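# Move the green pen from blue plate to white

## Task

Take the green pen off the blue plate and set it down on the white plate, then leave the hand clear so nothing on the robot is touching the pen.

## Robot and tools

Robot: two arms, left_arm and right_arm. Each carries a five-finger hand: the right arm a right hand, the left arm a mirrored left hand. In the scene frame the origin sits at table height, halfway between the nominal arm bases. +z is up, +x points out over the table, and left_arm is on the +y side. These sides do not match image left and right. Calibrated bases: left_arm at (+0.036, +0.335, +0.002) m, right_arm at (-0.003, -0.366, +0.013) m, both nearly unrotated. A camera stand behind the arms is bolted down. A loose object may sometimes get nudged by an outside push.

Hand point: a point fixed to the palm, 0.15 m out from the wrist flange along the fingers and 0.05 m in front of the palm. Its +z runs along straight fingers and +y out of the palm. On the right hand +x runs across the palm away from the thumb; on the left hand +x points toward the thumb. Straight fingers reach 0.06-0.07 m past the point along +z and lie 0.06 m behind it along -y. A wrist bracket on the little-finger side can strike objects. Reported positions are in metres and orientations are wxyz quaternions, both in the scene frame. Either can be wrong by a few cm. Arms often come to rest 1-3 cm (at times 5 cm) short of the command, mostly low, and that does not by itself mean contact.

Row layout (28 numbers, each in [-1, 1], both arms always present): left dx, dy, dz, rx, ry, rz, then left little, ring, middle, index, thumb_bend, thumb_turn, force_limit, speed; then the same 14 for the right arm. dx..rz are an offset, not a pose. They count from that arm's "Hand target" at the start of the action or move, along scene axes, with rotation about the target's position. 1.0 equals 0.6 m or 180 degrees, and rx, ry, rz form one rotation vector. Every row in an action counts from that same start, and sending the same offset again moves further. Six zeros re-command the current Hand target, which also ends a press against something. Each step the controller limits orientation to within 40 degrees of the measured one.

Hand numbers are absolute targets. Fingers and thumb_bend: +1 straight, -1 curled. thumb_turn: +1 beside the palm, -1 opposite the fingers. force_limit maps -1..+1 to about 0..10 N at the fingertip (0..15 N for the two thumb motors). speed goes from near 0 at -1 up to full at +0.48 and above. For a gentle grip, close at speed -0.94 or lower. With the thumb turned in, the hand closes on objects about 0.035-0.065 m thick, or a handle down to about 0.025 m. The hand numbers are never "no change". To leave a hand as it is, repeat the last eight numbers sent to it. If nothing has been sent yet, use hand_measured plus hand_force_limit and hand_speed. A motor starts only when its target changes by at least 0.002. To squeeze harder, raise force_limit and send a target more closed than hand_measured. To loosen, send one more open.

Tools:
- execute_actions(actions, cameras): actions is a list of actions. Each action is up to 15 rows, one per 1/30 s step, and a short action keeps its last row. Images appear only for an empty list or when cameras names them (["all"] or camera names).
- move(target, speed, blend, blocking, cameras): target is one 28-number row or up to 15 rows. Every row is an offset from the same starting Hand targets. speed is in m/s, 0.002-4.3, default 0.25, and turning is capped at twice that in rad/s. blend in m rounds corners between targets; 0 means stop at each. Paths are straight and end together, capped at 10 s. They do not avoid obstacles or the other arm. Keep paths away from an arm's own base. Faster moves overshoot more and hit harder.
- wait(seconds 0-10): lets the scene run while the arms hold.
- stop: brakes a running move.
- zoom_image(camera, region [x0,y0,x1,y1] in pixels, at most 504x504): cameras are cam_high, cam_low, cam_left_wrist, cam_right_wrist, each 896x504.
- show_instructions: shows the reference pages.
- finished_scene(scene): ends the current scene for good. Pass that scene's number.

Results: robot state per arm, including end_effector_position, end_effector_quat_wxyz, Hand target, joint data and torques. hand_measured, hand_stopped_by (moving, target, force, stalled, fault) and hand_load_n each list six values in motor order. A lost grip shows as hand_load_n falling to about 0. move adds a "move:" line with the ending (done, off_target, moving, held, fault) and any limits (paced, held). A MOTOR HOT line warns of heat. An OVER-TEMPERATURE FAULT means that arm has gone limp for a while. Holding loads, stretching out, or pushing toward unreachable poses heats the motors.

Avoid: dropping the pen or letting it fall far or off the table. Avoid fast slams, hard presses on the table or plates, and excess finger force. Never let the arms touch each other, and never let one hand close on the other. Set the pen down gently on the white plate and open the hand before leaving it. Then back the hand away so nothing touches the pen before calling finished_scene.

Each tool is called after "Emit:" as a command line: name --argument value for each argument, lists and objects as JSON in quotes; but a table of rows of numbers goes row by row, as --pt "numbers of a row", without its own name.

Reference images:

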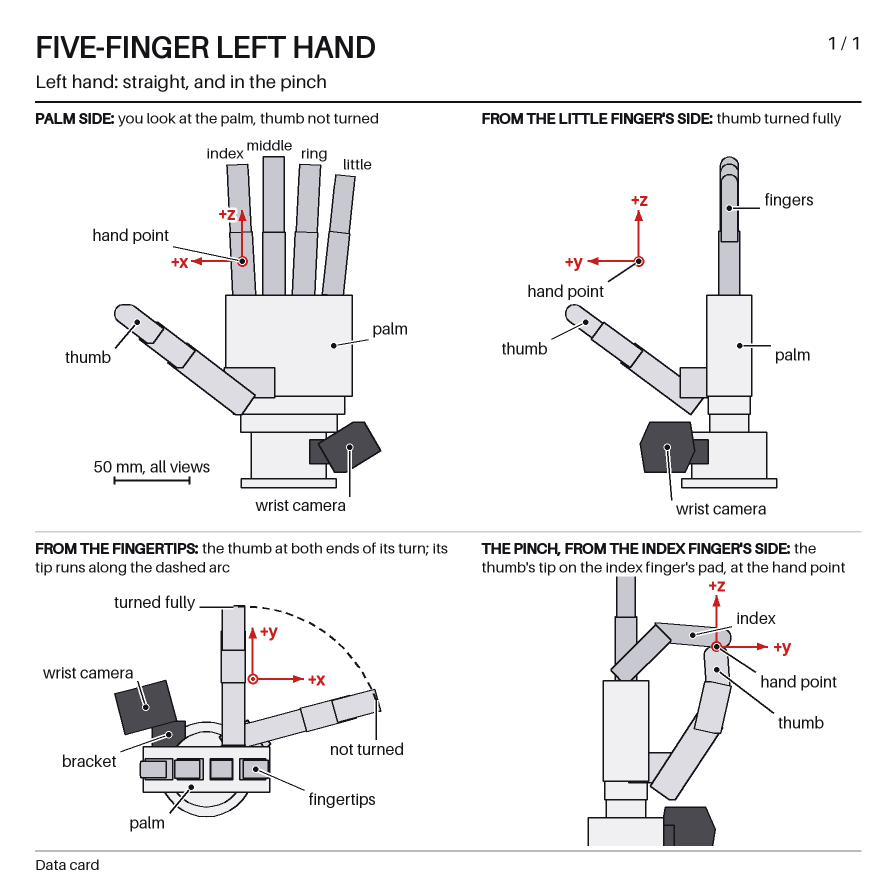

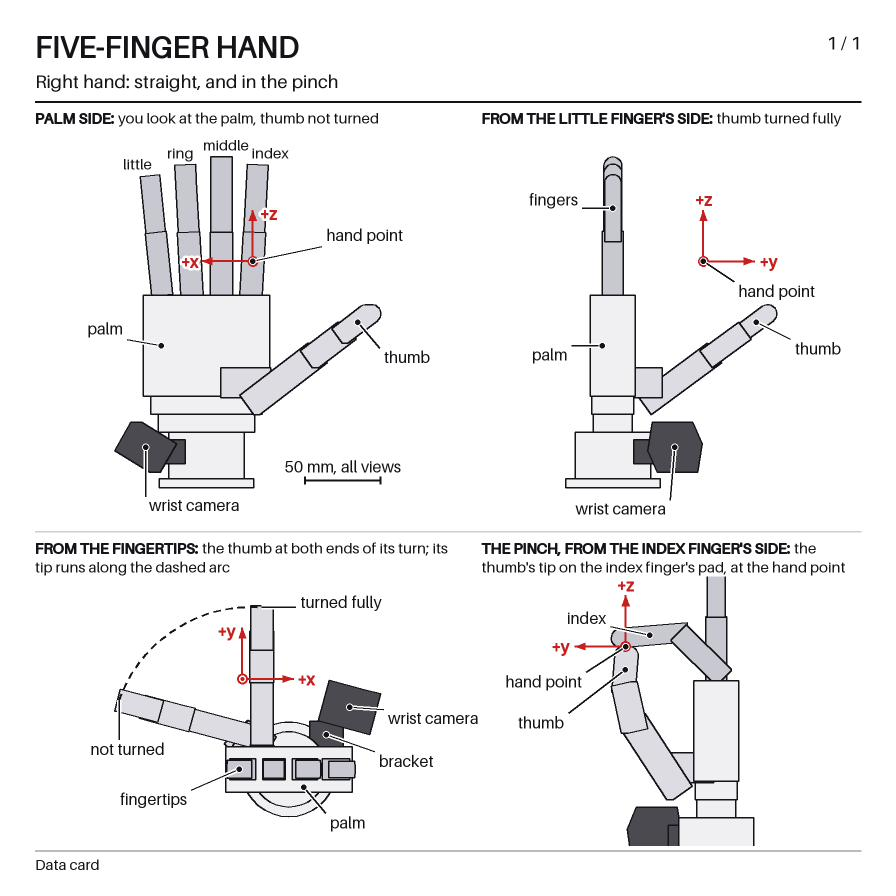

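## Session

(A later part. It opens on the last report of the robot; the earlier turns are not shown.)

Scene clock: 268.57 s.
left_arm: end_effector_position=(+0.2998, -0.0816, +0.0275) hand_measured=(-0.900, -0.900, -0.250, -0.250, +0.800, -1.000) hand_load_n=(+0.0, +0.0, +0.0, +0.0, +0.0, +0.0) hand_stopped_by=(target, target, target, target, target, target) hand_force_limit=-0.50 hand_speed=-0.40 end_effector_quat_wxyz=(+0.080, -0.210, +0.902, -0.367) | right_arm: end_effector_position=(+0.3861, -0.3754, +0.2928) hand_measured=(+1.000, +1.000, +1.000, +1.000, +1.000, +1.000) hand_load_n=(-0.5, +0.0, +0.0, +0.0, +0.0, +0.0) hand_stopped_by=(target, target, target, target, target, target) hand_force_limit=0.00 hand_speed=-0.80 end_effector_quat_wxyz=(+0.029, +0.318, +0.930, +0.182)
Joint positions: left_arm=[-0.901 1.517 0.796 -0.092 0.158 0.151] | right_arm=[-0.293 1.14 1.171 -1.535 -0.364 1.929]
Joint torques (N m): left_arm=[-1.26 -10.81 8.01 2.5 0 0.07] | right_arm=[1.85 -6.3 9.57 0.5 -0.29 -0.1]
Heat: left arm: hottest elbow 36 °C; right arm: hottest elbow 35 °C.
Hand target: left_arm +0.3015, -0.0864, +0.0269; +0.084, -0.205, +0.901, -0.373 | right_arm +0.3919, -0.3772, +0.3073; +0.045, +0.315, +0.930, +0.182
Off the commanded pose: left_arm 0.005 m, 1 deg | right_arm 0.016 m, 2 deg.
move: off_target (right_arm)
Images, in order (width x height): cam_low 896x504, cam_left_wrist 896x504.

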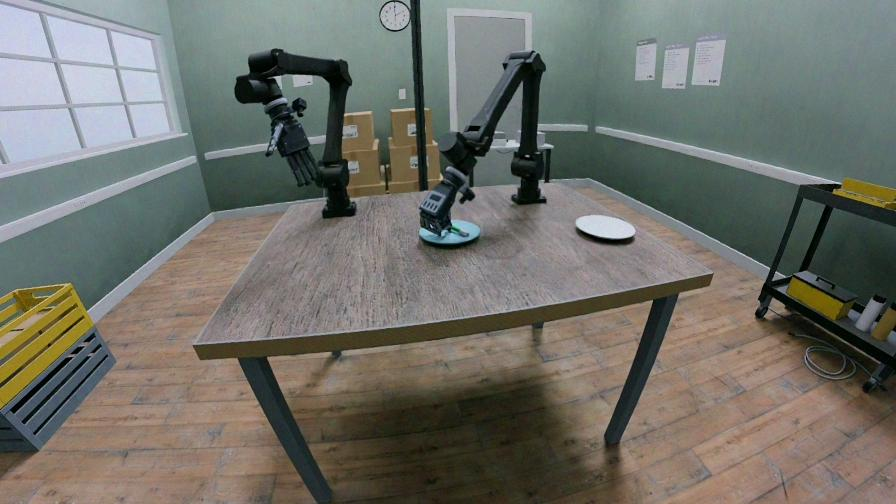

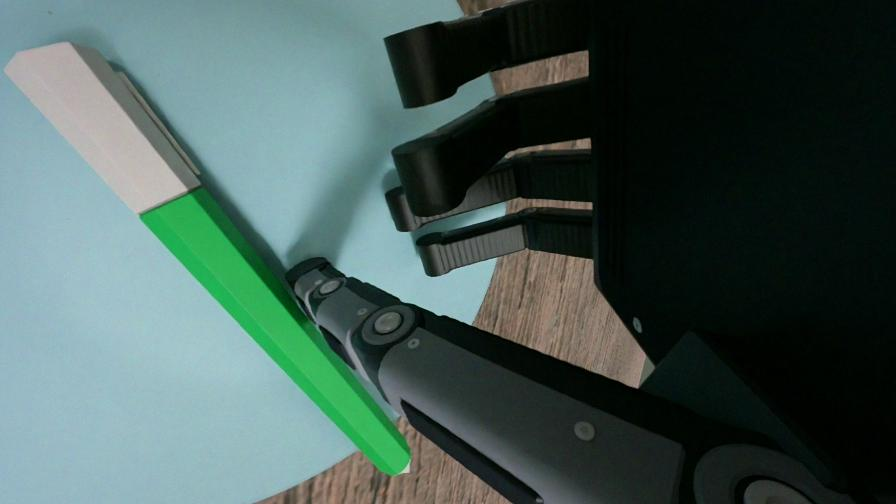

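Emit:
move --pt "0 0 0.06 0 0 0 -0.9 -0.9 -0.25 -0.25 0.8 -1 -0.5 -0.4 0 0 0 0 0 0 1 1 1 1 1 1 0 -0.8" --pt "-0.037 0.034 0.06 0 0 0 -0.9 -0.9 -0.25 -0.25 1 -1 -0.5 -0.4 0 0 0 0 0 0 1 1 1 1 1 1 0 -0.8" --speed 0.08 --cameras '["cam_left_wrist","cam_low","cam_high"]'

Emit:
zoom_image --camera "cam_low" --region '[390, 180, 490, 260]'

Emit:
zoom_image --camera "cam_high" --region '[350, 200, 450, 280]'

Scene clock: 296.37 s.
left_arm: end_effector_position=(+0.2826, -0.0633, +0.0556) hand_measured=(-0.900, -0.900, -0.250, -0.250, +1.000, -1.000) hand_load_n=(+0.0, +0.0, +0.0, +0.0, +0.0, +0.0) hand_stopped_by=(target, target, target, target, target, target) hand_force_limit=-0.50 hand_speed=-0.40 end_effector_quat_wxyz=(+0.084, -0.207, +0.902, -0.369) | right_arm: end_effector_position=(+0.3861, -0.3754, +0.2928) hand_measured=(+1.000, +1.000, +1.000, +1.000, +1.000, +1.000) hand_load_n=(+0.0, +0.0, +0.0, +0.0, +0.0, +0.0) hand_stopped_by=(target, target, target, target, target, target) hand_force_limit=0.00 hand_speed=-0.80 end_effector_quat_wxyz=(+0.029, +0.318, +0.930, +0.182)
Joint positions: left_arm=[-0.909 1.397 0.759 -0.169 0.149 0.151] | right_arm=[-0.293 1.14 1.171 -1.535 -0.364 1.929]
Joint torques (N m): left_arm=[-1.49 -11.4 8.47 1.31 0.02 0.01] | right_arm=[1.79 -6.12 9.54 0.51 -0.26 -0.11]
Heat: left arm: hottest elbow 35 °C; right arm: hottest elbow 36 °C.
Hand target: left_arm +0.2794, -0.0660, +0.0630; +0.084, -0.205, +0.901, -0.373 | right_arm +0.3919, -0.3772, +0.3073; +0.045, +0.315, +0.930, +0.182
Off the commanded pose: left_arm 0.009 m, 1 deg | right_arm 0.016 m, 2 deg.
move: off_target (right_arm)
Images, in order (width x height): cam_high 896x504, cam_low 896x504, cam_left_wrist 896x504.

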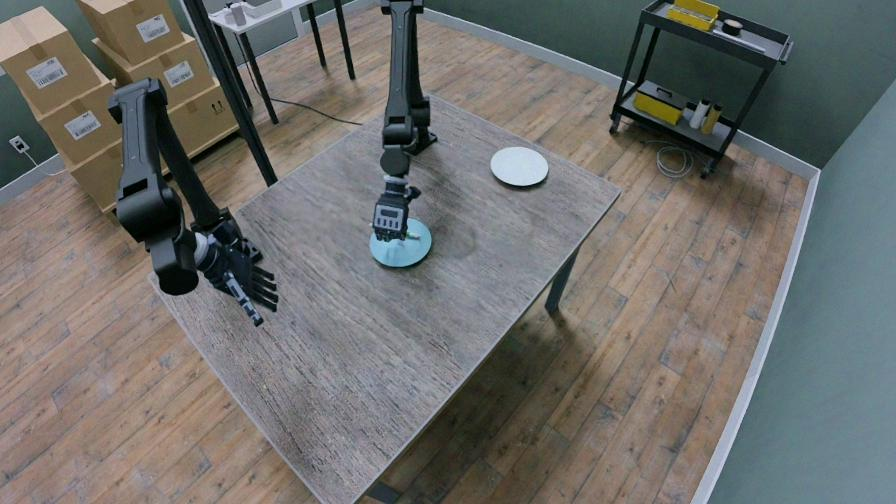

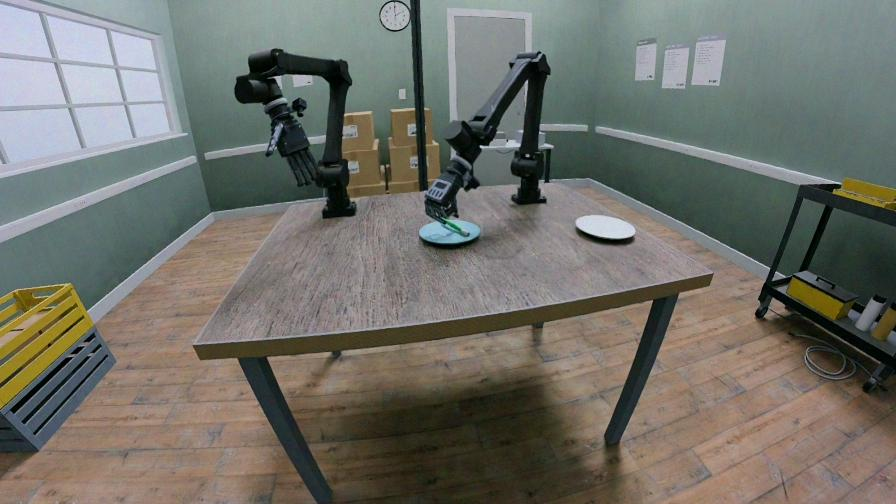

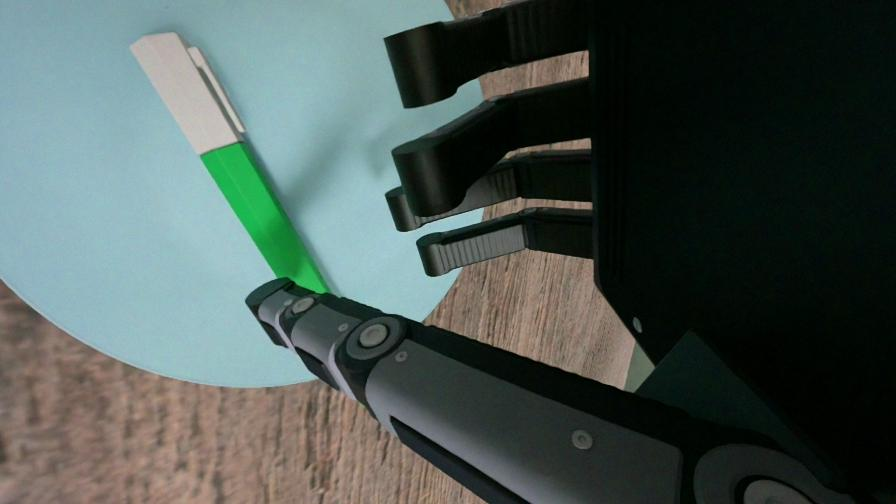

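Scaled by 5.040 from the camera's 896x504 image, which has a finer 1280x720 frame.

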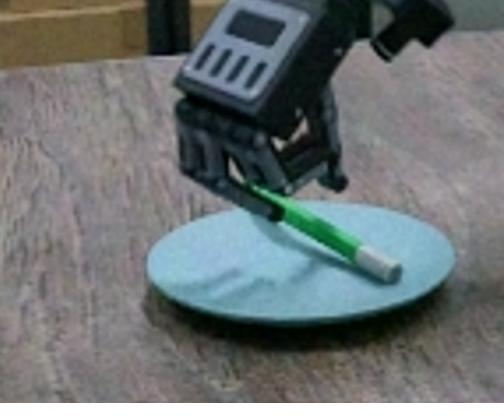

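Scaled by 5.040 from the camera's 896x504 image, which has a finer 1280x720 frame.

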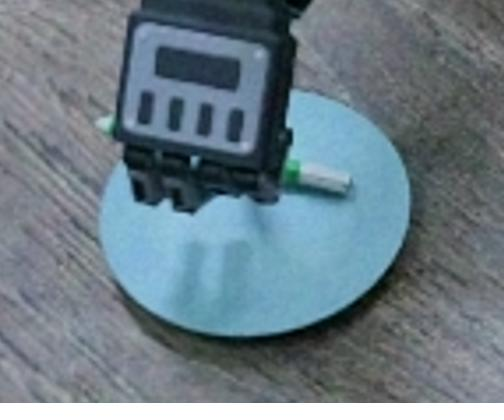

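Emit:
move --target '[0.0045,0.0172,-0.02,0,0,0,-0.9,-0.9,-0.25,-0.25,1,-1,-0.5,-0.4,0,0,0,0,0,0,1,1,1,1,1,1,0,-0.8]' --speed 0.06 --cameras '["cam_left_wrist","cam_low","cam_high"]'

Emit:
zoom_image --camera "cam_low" --region '[390, 180, 490, 260]'

Scene clock: 340.23 s.
left_arm: end_effector_position=(+0.2742, -0.0526, +0.0428) hand_measured=(-0.900, -0.900, -0.250, -0.250, +1.000, -1.000) hand_load_n=(+0.0, +0.0, +0.0, +0.0, +0.0, +0.0) hand_stopped_by=(target, target, target, target, target, target) hand_force_limit=-0.50 hand_speed=-0.40 end_effector_quat_wxyz=(+0.075, -0.209, +0.906, -0.359) | right_arm: end_effector_position=(+0.3861, -0.3754, +0.2928) hand_measured=(+1.000, +1.000, +1.000, +1.000, +1.000, +1.000) hand_load_n=(+0.0, +0.0, +0.0, +0.0, +0.0, +0.0) hand_stopped_by=(target, target, target, target, target, target) hand_force_limit=0.00 hand_speed=-0.80 end_effector_quat_wxyz=(+0.029, +0.318, +0.930, +0.182)
Joint positions: left_arm=[-0.905 1.397 0.727 -0.163 0.158 0.151] | right_arm=[-0.293 1.14 1.171 -1.535 -0.364 1.929]
Joint torques (N m): left_arm=[-0.56 -10.52 8.13 2.37 0.21 0.17] | right_arm=[1.73 -6.36 9.55 0.44 -0.28 -0.1]
Heat: left arm: hottest elbow 33 °C; right arm: hottest elbow 36 °C.
Hand target: left_arm +0.2820, -0.0557, +0.0510; +0.084, -0.205, +0.901, -0.373 | right_arm +0.3919, -0.3772, +0.3073; +0.045, +0.315, +0.930, +0.182
Off the commanded pose: left_arm 0.012 m, 2 deg | right_arm 0.016 m, 2 deg.
move: off_target (left_arm, right_arm)
Images, in order (width x height): cam_high 896x504, cam_low 896x504, cam_left_wrist 896x504.

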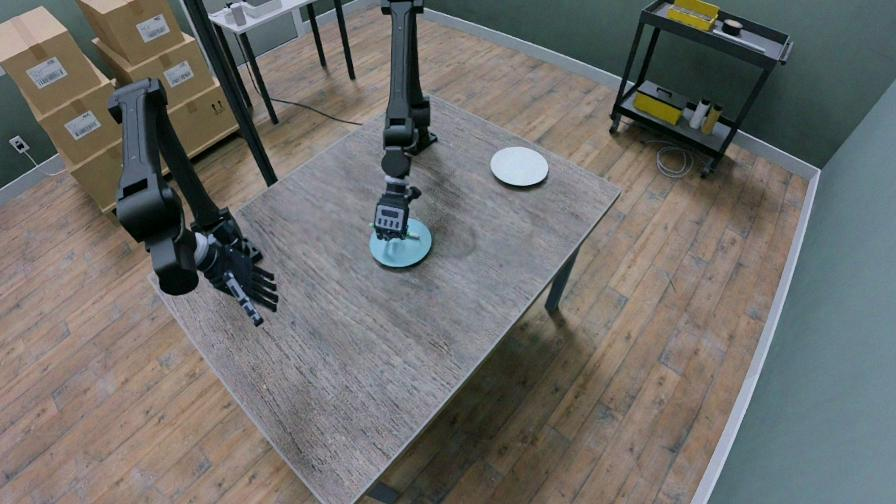

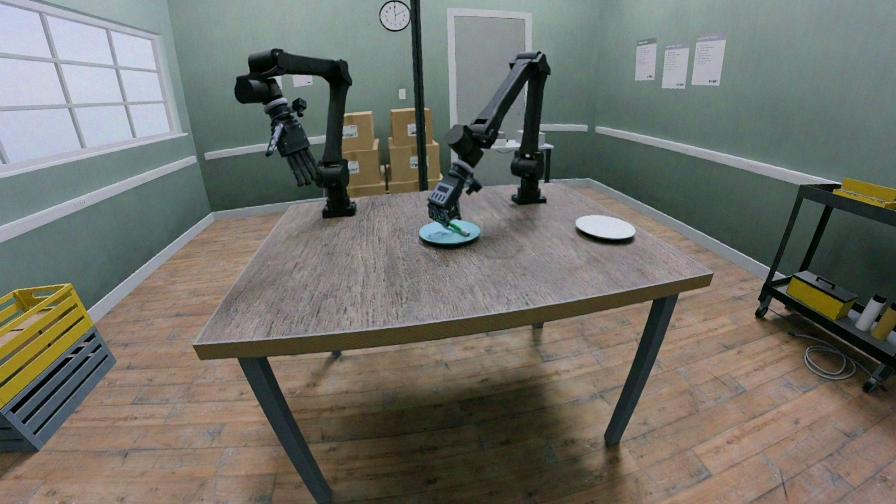

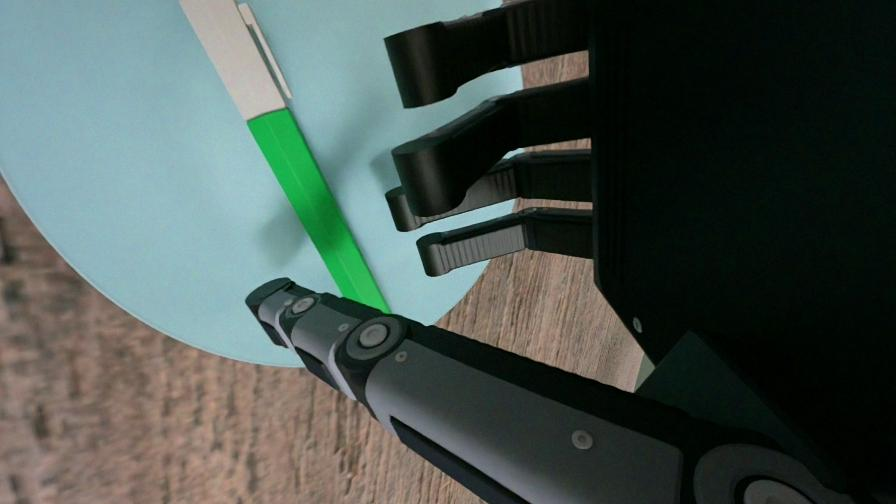

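Scaled by 5.040 from the camera's 896x504 image, which has a finer 1280x720 frame.

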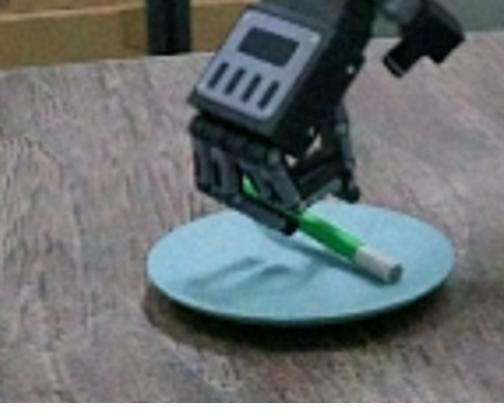

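Emit:
move --target '[0.0133,0.0095,-0.015,0,0,0,-0.9,-0.9,-0.25,-0.25,1,-1,-0.5,-0.4,0,0,0,0,0,0,1,1,1,1,1,1,0,-0.8]' --speed 0.06 --cameras '["cam_left_wrist","cam_low","cam_high"]'

Emit:
zoom_image --camera "cam_low" --region '[390, 180, 490, 260]'

Emit:
zoom_image --camera "cam_high" --region '[350, 200, 450, 280]'

Scene clock: 355.93 s.
left_arm: end_effector_position=(+0.2831, -0.0489, +0.0430) hand_measured=(-0.900, -0.900, -0.250, -0.250, +1.000, -1.000) hand_load_n=(+0.0, +0.0, +0.0, +0.0, +0.0, +0.0) hand_stopped_by=(target, target, target, target, target, target) hand_force_limit=-0.50 hand_speed=-0.40 end_effector_quat_wxyz=(+0.079, -0.209, +0.903, -0.368) | right_arm: end_effector_position=(+0.3861, -0.3754, +0.2928) hand_measured=(+1.000, +1.000, +1.000, +1.000, +1.000, +1.000) hand_load_n=(+0.0, +0.0, +0.0, +0.0, +0.0, +0.0) hand_stopped_by=(target, target, target, target, target, target) hand_force_limit=0.00 hand_speed=-0.80 end_effector_quat_wxyz=(+0.029, +0.318, +0.930, +0.182)
Joint positions: left_arm=[-0.879 1.397 0.719 -0.137 0.177 0.167] | right_arm=[-0.293 1.14 1.171 -1.535 -0.364 1.929]
Joint torques (N m): left_arm=[-0.26 -8.7 8.27 2.39 0.21 0.19] | right_arm=[1.9 -6.3 9.47 0.47 -0.27 -0.11]
Heat: left arm: hottest elbow 34 °C; right arm: hottest elbow 36 °C.
Hand target: left_arm +0.2900, -0.0500, +0.0420; +0.084, -0.205, +0.901, -0.373 | right_arm +0.3919, -0.3772, +0.3073; +0.045, +0.315, +0.930, +0.182
Off the commanded pose: left_arm 0.007 m, 1 deg | right_arm 0.016 m, 2 deg.
move: off_target (right_arm)
Images, in order (width x height): cam_high 896x504, cam_low 896x504, cam_left_wrist 896x504.

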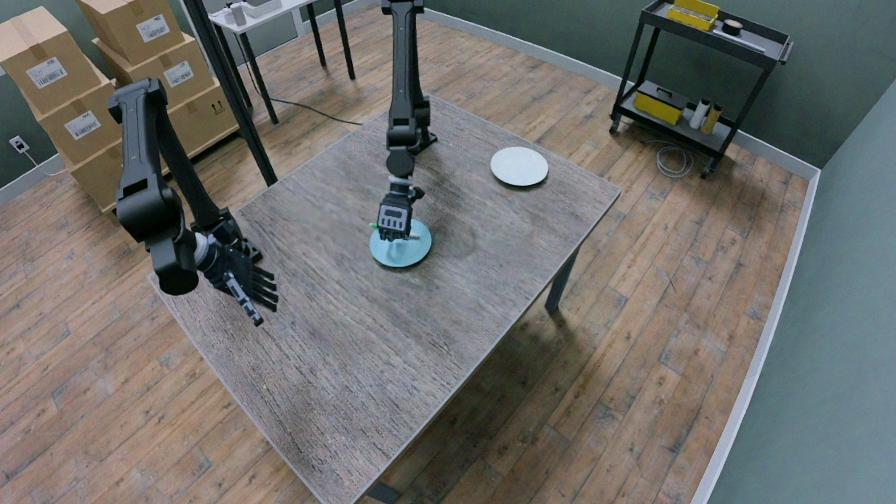

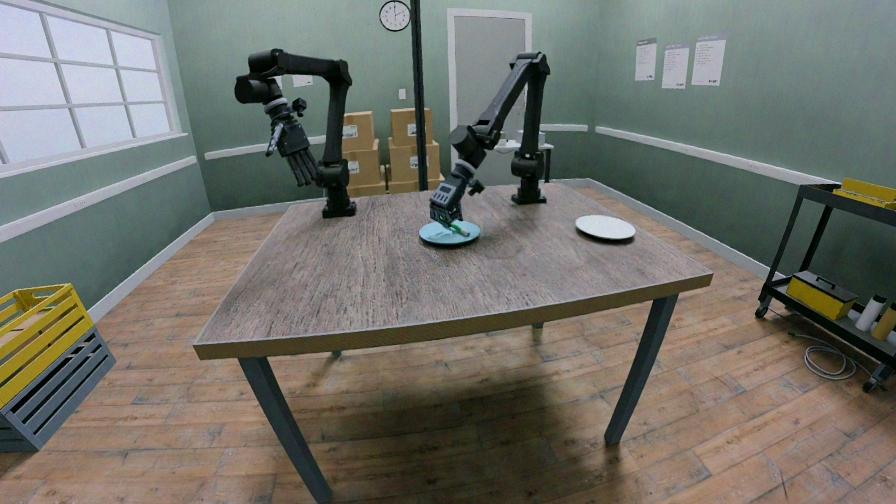

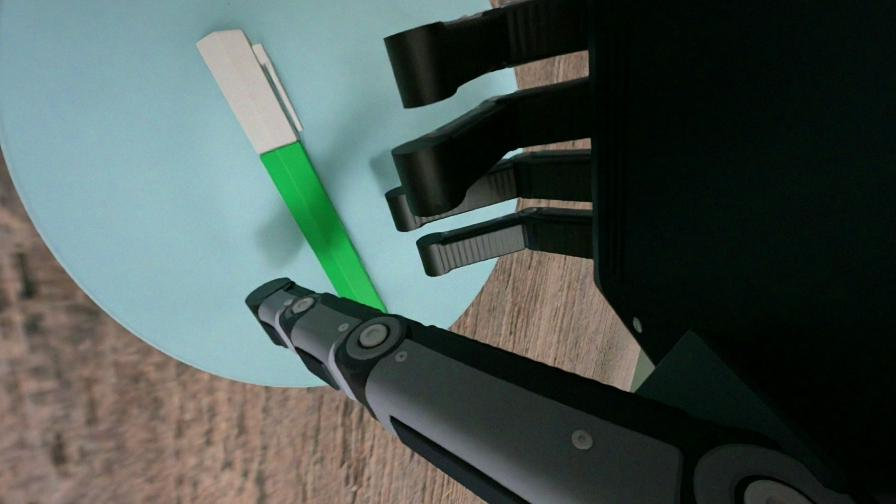

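Scaled by 5.040 from the camera's 896x504 image, which has a finer 1280x720 frame.

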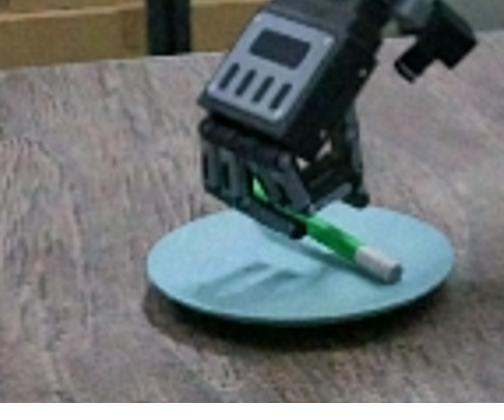

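Scaled by 5.040 from the camera's 896x504 image, which has a finer 1280x720 frame.

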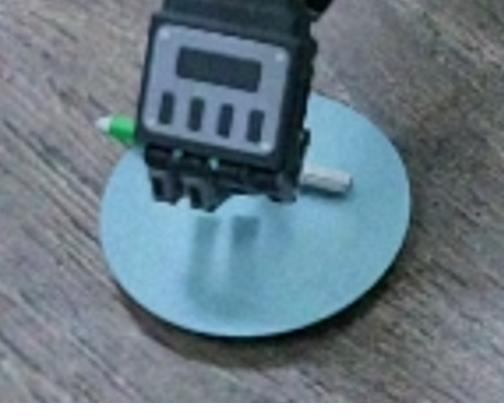

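Emit:
move --target '[0,0,-0.02,0,0,0,-0.9,-0.9,-0.25,-0.25,1,-1,-0.5,-0.4,0,0,0,0,0,0,1,1,1,1,1,1,0,-0.8]' --speed 0.06 --cameras '["cam_left_wrist","cam_low","cam_high"]'

Emit:
zoom_image --camera "cam_low" --region '[390, 180, 490, 260]'

Scene clock: 363.97 s.
left_arm: end_effector_position=(+0.2832, -0.0490, +0.0331) hand_measured=(-0.900, -0.900, -0.250, -0.250, +1.000, -1.000) hand_load_n=(+0.0, +0.0, -0.5, +0.0, +0.0, +0.0) hand_stopped_by=(target, target, target, target, target, target) hand_force_limit=-0.50 hand_speed=-0.40 end_effector_quat_wxyz=(+0.080, -0.208, +0.902, -0.370) | right_arm: end_effector_position=(+0.3861, -0.3754, +0.2928) hand_measured=(+1.000, +1.000, +1.000, +1.000, +1.000, +1.000) hand_load_n=(+0.0, +0.0, +0.0, +0.0, +0.0, +0.0) hand_stopped_by=(target, target, target, target, target, target) hand_force_limit=0.00 hand_speed=-0.80 end_effector_quat_wxyz=(+0.029, +0.318, +0.930, +0.182)
Joint positions: left_arm=[-0.879 1.417 0.703 -0.097 0.177 0.168] | right_arm=[-0.293 1.14 1.171 -1.535 -0.364 1.929]
Joint torques (N m): left_arm=[0.38 -8.53 8.01 2.54 0.22 0.16] | right_arm=[1.85 -6.3 9.59 0.49 -0.28 -0.1]
Heat: left arm: hottest elbow 34 °C; right arm: hottest elbow 36 °C.
Hand target: left_arm +0.2900, -0.0500, +0.0299; +0.084, -0.205, +0.901, -0.373 | right_arm +0.3919, -0.3772, +0.3073; +0.045, +0.315, +0.930, +0.182
Off the commanded pose: left_arm 0.008 m, 1 deg | right_arm 0.016 m, 2 deg.
move: off_target (right_arm)
Images, in order (width x height): cam_high 896x504, cam_low 896x504, cam_left_wrist 896x504.

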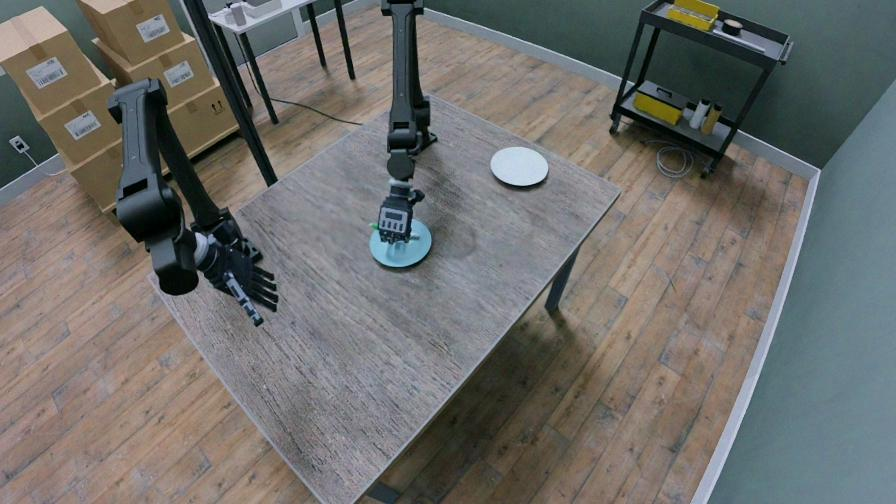

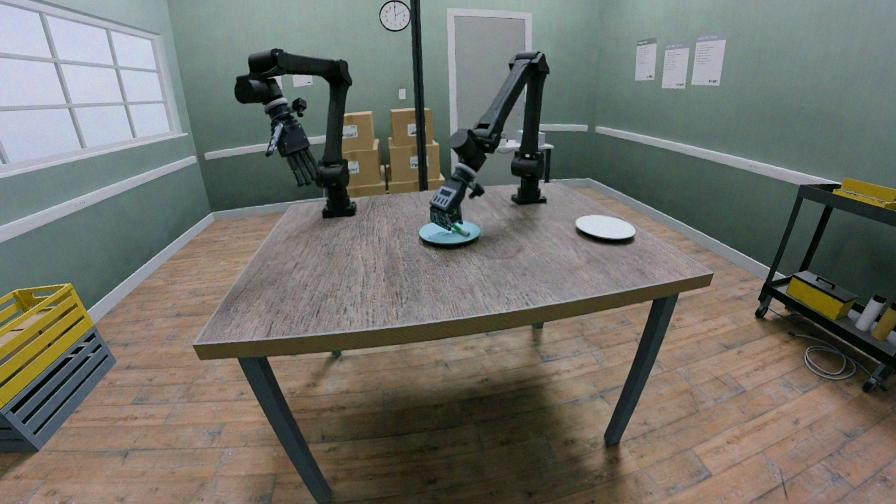

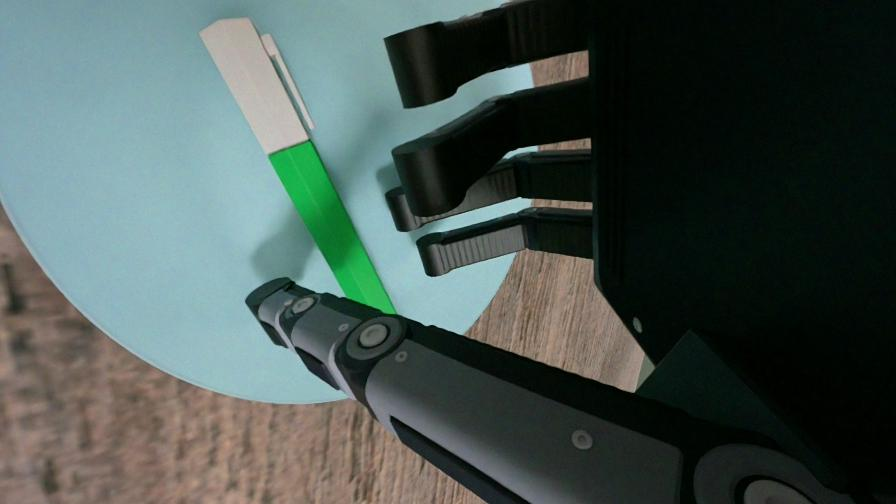

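Scaled by 5.040 from the camera's 896x504 image, which has a finer 1280x720 frame.

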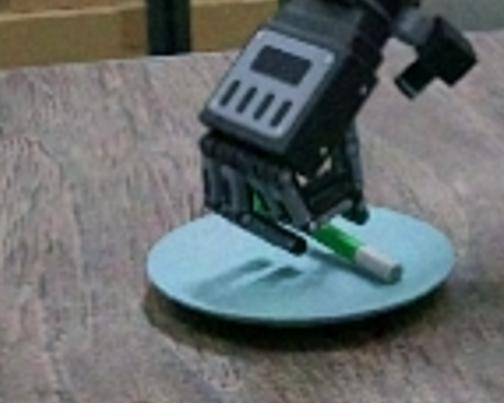

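Emit:
move --target '[0,0,-0.014,0,0,0,-0.9,-0.9,-0.25,-0.25,1,-1,-0.5,-0.4,0,0,0,0,0,0,1,1,1,1,1,1,0,-0.8]' --speed 0.05 --cameras '["cam_left_wrist","cam_low"]'

Emit:
zoom_image --camera "cam_low" --region '[410, 200, 480, 256]'

Scene clock: 388.57 s.
left_arm: end_effector_position=(+0.2835, -0.0494, +0.0252) hand_measured=(-0.900, -0.900, -0.250, -0.250, +1.000, -1.000) hand_load_n=(+0.0, +0.0, +0.0, +0.0, +0.0, +0.0) hand_stopped_by=(target, target, target, target, target, target) hand_force_limit=-0.50 hand_speed=-0.40 end_effector_quat_wxyz=(+0.080, -0.208, +0.902, -0.371) | right_arm: end_effector_position=(+0.3861, -0.3754, +0.2928) hand_measured=(+1.000, +1.000, +1.000, +1.000, +1.000, +1.000) hand_load_n=(+0.0, +0.0, +0.0, +0.0, +0.0, +0.0) hand_stopped_by=(target, target, target, target, target, target) hand_force_limit=0.00 hand_speed=-0.80 end_effector_quat_wxyz=(+0.029, +0.318, +0.930, +0.182)
Joint positions: left_arm=[-0.879 1.435 0.694 -0.068 0.177 0.168] | right_arm=[-0.293 1.14 1.171 -1.535 -0.364 1.929]
Joint torques (N m): left_arm=[0.09 -8.41 7.82 2.48 0.18 0.22] | right_arm=[1.85 -6.24 9.5 0.51 -0.29 -0.11]
Heat: left arm: hottest elbow 33 °C; right arm: hottest elbow 36 °C.
Hand target: left_arm +0.2900, -0.0500, +0.0215; +0.084, -0.205, +0.901, -0.373 | right_arm +0.3919, -0.3772, +0.3073; +0.045, +0.315, +0.930, +0.182
Off the commanded pose: left_arm 0.008 m, 1 deg | right_arm 0.016 m, 2 deg.
move: off_target (right_arm)
Images, in order (width x height): cam_low 896x504, cam_left_wrist 896x504.

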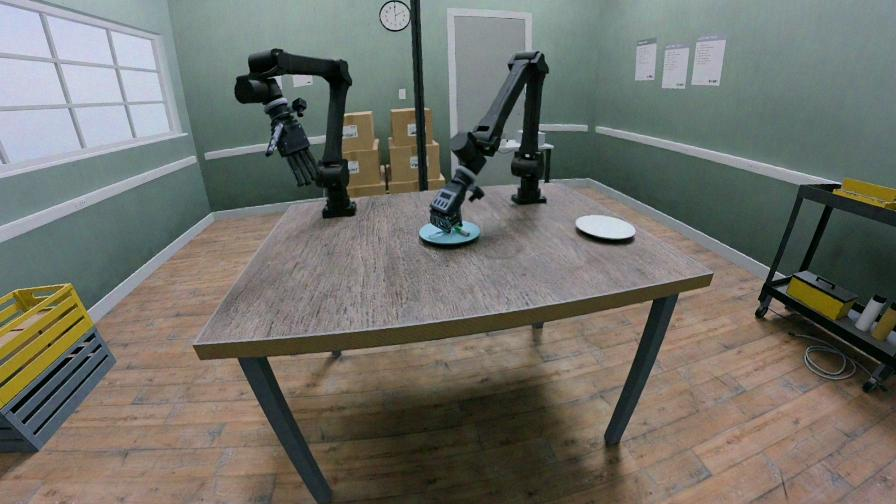

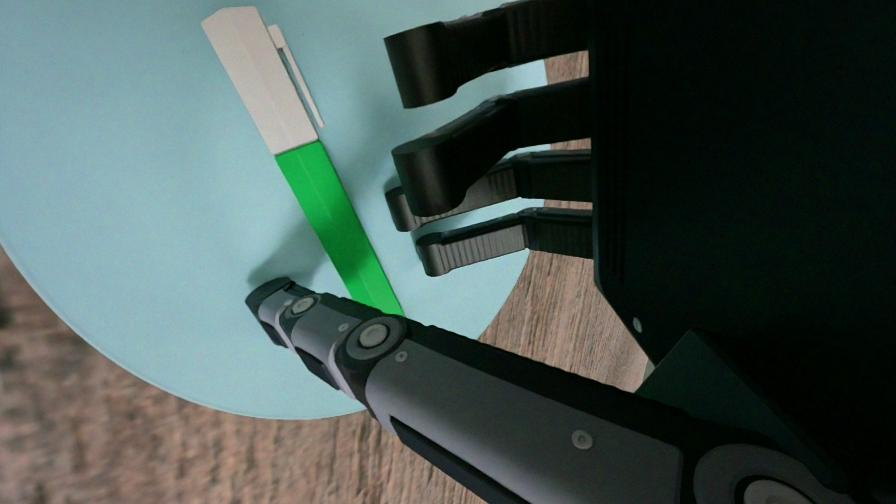

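Scaled by 7.200 from the camera's 896x504 image, which has a finer 1280x720 frame.

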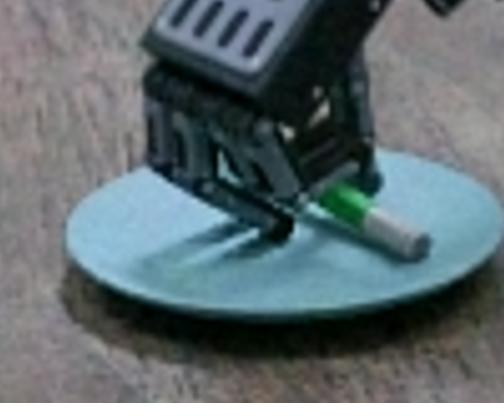

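Emit:
move --target '[0,0,0,0,0,0,-0.9,-0.9,-0.25,-0.25,-0.1,-1,-0.5,-0.8,0,0,0,0,0,0,1,1,1,1,1,1,0,-0.8]' --cameras '["cam_left_wrist","cam_low"]'

Emit:
zoom_image --camera "cam_low" --region '[410, 200, 480, 256]'

Scene clock: 400.40 s.
left_arm: end_effector_position=(+0.2835, -0.0494, +0.0252) hand_measured=(-0.900, -0.900, -0.250, -0.250, +0.470, -1.000) hand_load_n=(+0.0, +0.5, +4.5, +0.0, +4.0, +2.5) hand_stopped_by=(target, target, target, target, force, target) hand_force_limit=-0.50 hand_speed=-0.80 end_effector_quat_wxyz=(+0.080, -0.208, +0.902, -0.371) | right_arm: end_effector_position=(+0.3861, -0.3754, +0.2928) hand_measured=(+1.000, +1.000, +1.000, +1.000, +1.000, +1.000) hand_load_n=(+0.0, +0.0, +0.0, +0.0, +0.0, +0.0) hand_stopped_by=(target, target, target, target, target, target) hand_force_limit=0.00 hand_speed=-0.80 end_effector_quat_wxyz=(+0.029, +0.318, +0.930, +0.182)
Joint positions: left_arm=[-0.879 1.435 0.694 -0.068 0.177 0.168] | right_arm=[-0.293 1.14 1.171 -1.535 -0.364 1.929]
Joint torques (N m): left_arm=[-0.09 -7.82 7.86 2.55 0.18 0.2] | right_arm=[1.85 -6.12 9.54 0.46 -0.29 -0.11]
Heat: left arm: hottest elbow 34 °C; right arm: hottest elbow 36 °C.
Hand target: left_arm +0.2899, -0.0500, +0.0215; +0.084, -0.205, +0.901, -0.373 | right_arm +0.3919, -0.3772, +0.3073; +0.045, +0.315, +0.930, +0.182
Off the commanded pose: left_arm 0.008 m, 1 deg | right_arm 0.016 m, 2 deg.
move: off_target (right_arm)
Images, in order (width x height): cam_low 896x504, cam_left_wrist 896x504.

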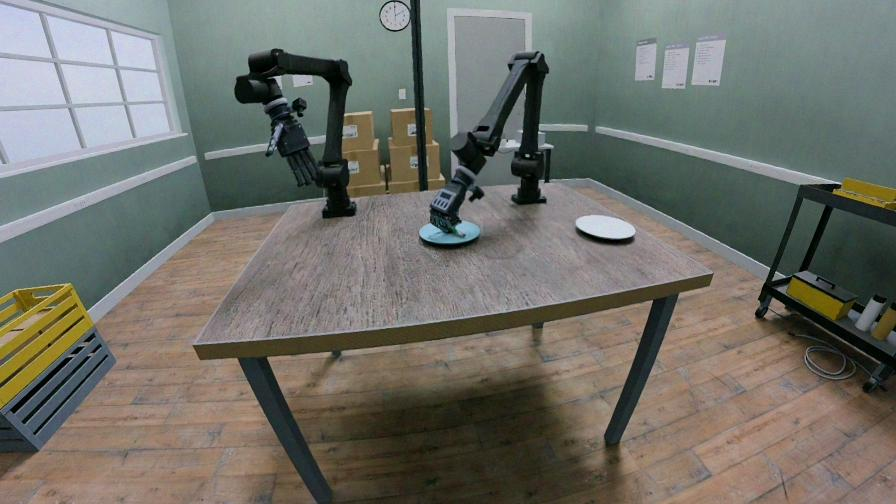

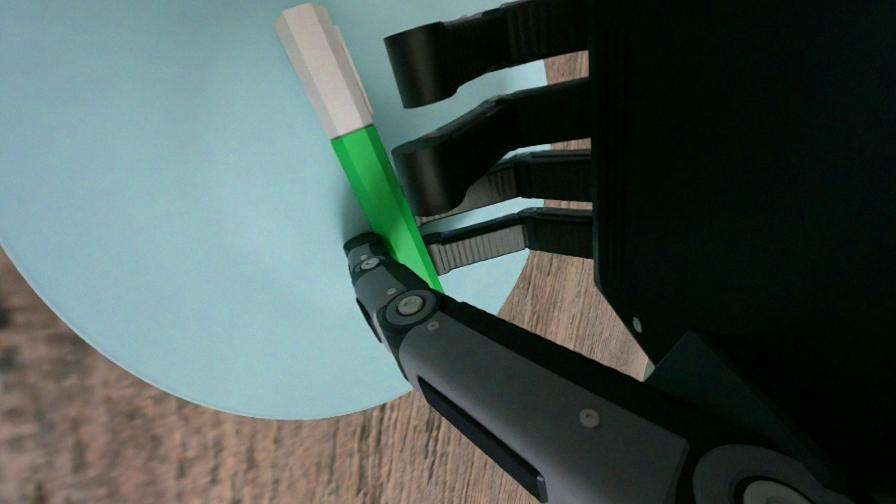

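Scaled by 7.200 from the camera's 896x504 image, which has a finer 1280x720 frame.

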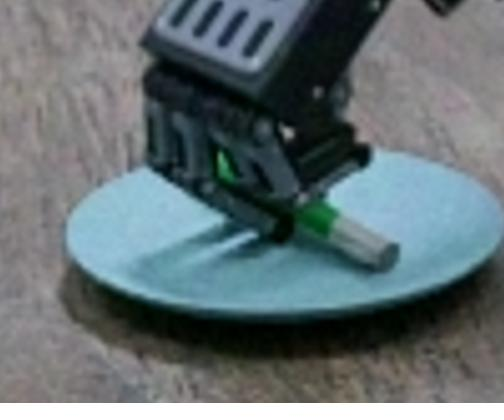

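Emit:
move --target '[0,0,0,0,0,0,-0.9,-0.9,-0.25,-0.45,-0.1,-1,-0.6,-0.9,0,0,0,0,0,0,1,1,1,1,1,1,0,-0.8]' --cameras '["cam_left_wrist"]'

Scene clock: 404.17 s.
left_arm: end_effector_position=(+0.2835, -0.0493, +0.0252) hand_measured=(-0.900, -0.900, -0.250, -0.304, +0.470, -1.000) hand_load_n=(+0.5, +0.0, +2.5, +2.0, +5.0, -1.0) hand_stopped_by=(target, target, target, force, force, target) hand_force_limit=-0.60 hand_speed=-0.90 end_effector_quat_wxyz=(+0.080, -0.208, +0.902, -0.371) | right_arm: end_effector_position=(+0.3861, -0.3754, +0.2928) hand_measured=(+1.000, +1.000, +1.000, +1.000, +1.000, +1.000) hand_load_n=(+0.0, +0.0, +0.0, +0.0, +0.0, +0.0) hand_stopped_by=(target, target, target, target, target, target) hand_force_limit=0.00 hand_speed=-0.80 end_effector_quat_wxyz=(+0.029, +0.318, +0.930, +0.182)
Joint positions: left_arm=[-0.879 1.435 0.694 -0.068 0.177 0.169] | right_arm=[-0.293 1.14 1.171 -1.535 -0.364 1.929]
Joint torques (N m): left_arm=[-0.21 -7.59 7.95 2.55 0.23 0.23] | right_arm=[1.73 -6.3 9.55 0.46 -0.28 -0.12]
Heat: left arm: hottest elbow 34 °C; right arm: hottest elbow 36 °C.
Hand target: left_arm +0.2900, -0.0500, +0.0215; +0.084, -0.205, +0.901, -0.373 | right_arm +0.3919, -0.3772, +0.3073; +0.045, +0.315, +0.930, +0.182
Off the commanded pose: left_arm 0.007 m, 1 deg | right_arm 0.016 m, 2 deg.
move: off_target (right_arm)
Images, in order (width x height): cam_left_wrist 896x504.

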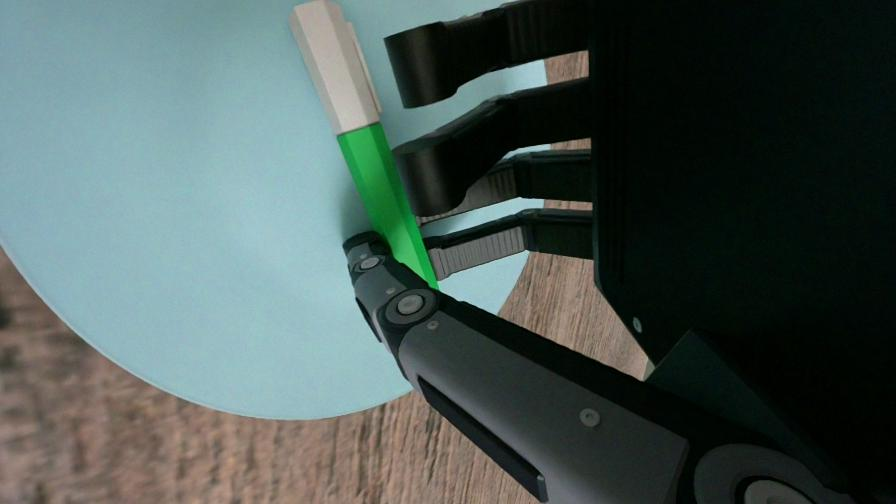

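Emit:
move --target '[0,0,0.17,0,0,0,-0.9,-0.9,-0.25,-0.45,-0.1,-1,-0.6,-0.9,0,0,0,0,0,0,1,1,1,1,1,1,0,-0.8]' --speed 0.1 --cameras '["cam_left_wrist","cam_low"]'

Emit:
zoom_image --camera "cam_low" --region '[390, 150, 490, 250]'

Scene clock: 428.47 s.
left_arm: end_effector_position=(+0.2749, -0.0390, +0.0967) hand_measured=(-0.900, -0.900, -0.250, -0.304, +0.470, -1.000) hand_load_n=(+0.0, +0.0, +2.5, +2.0, +5.0, -1.0) hand_stopped_by=(target, target, target, force, force, target) hand_force_limit=-0.60 hand_speed=-0.90 end_effector_quat_wxyz=(+0.071, -0.212, +0.909, -0.353) | right_arm: end_effector_position=(+0.3861, -0.3754, +0.2928) hand_measured=(+1.000, +1.000, +1.000, +1.000, +1.000, +1.000) hand_load_n=(+0.0, +0.0, +0.0, +0.0, +0.0, +0.0) hand_stopped_by=(target, target, target, target, target, target) hand_force_limit=0.00 hand_speed=-0.80 end_effector_quat_wxyz=(+0.029, +0.318, +0.930, +0.182)
Joint positions: left_arm=[-0.879 1.282 0.795 -0.365 0.177 0.169] | right_arm=[-0.293 1.14 1.171 -1.535 -0.364 1.929]
Joint torques (N m): left_arm=[0.38 -10.11 12.9 0.99 0.19 0.16] | right_arm=[1.44 -6.3 9.55 0.46 -0.3 -0.1]
Heat: left arm: hottest elbow 35 °C; right arm: hottest elbow 36 °C.
Hand target: left_arm +0.2900, -0.0500, +0.1236; +0.084, -0.205, +0.901, -0.373 | right_arm +0.3919, -0.3772, +0.3073; +0.045, +0.315, +0.930, +0.182
Off the commanded pose: left_arm 0.033 m, 3 deg | right_arm 0.016 m, 2 deg.
move: off_target (left_arm, right_arm)
Images, in order (width x height): cam_low 896x504, cam_left_wrist 896x504.

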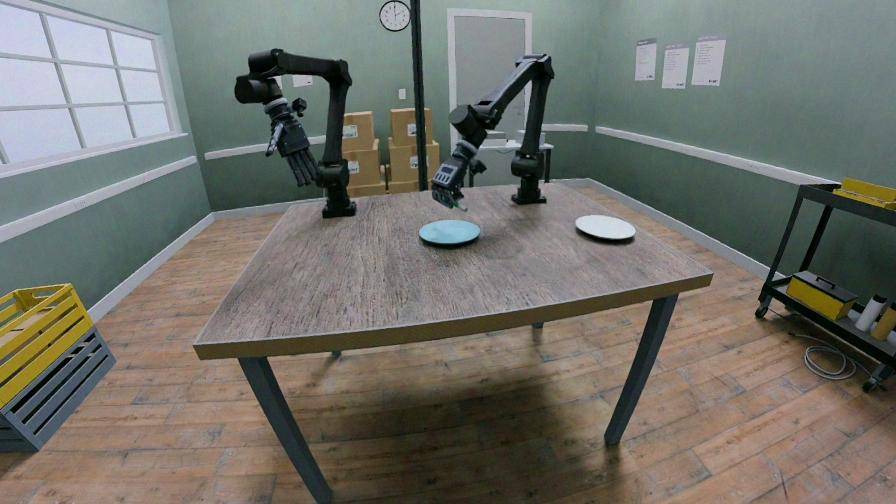

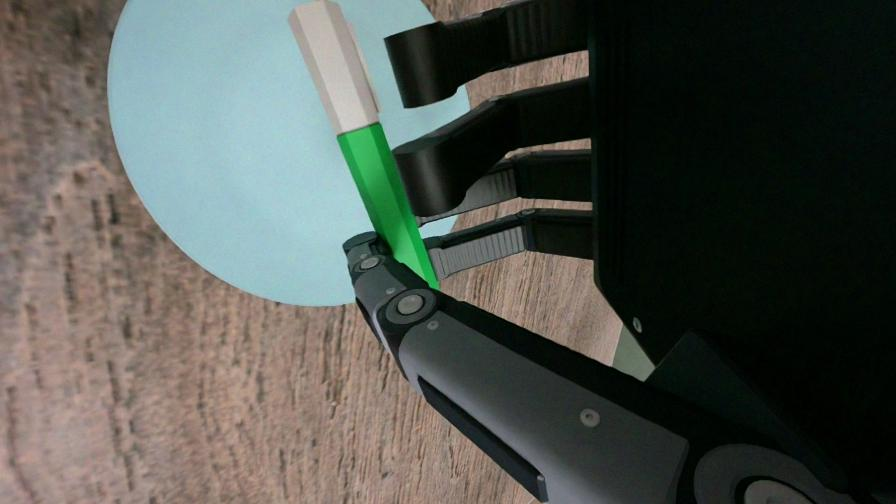

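Scaled by 5.040 from the camera's 896x504 image, which has a finer 1280x720 frame.

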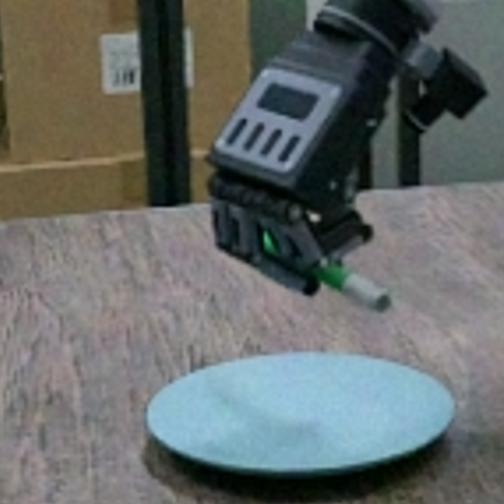

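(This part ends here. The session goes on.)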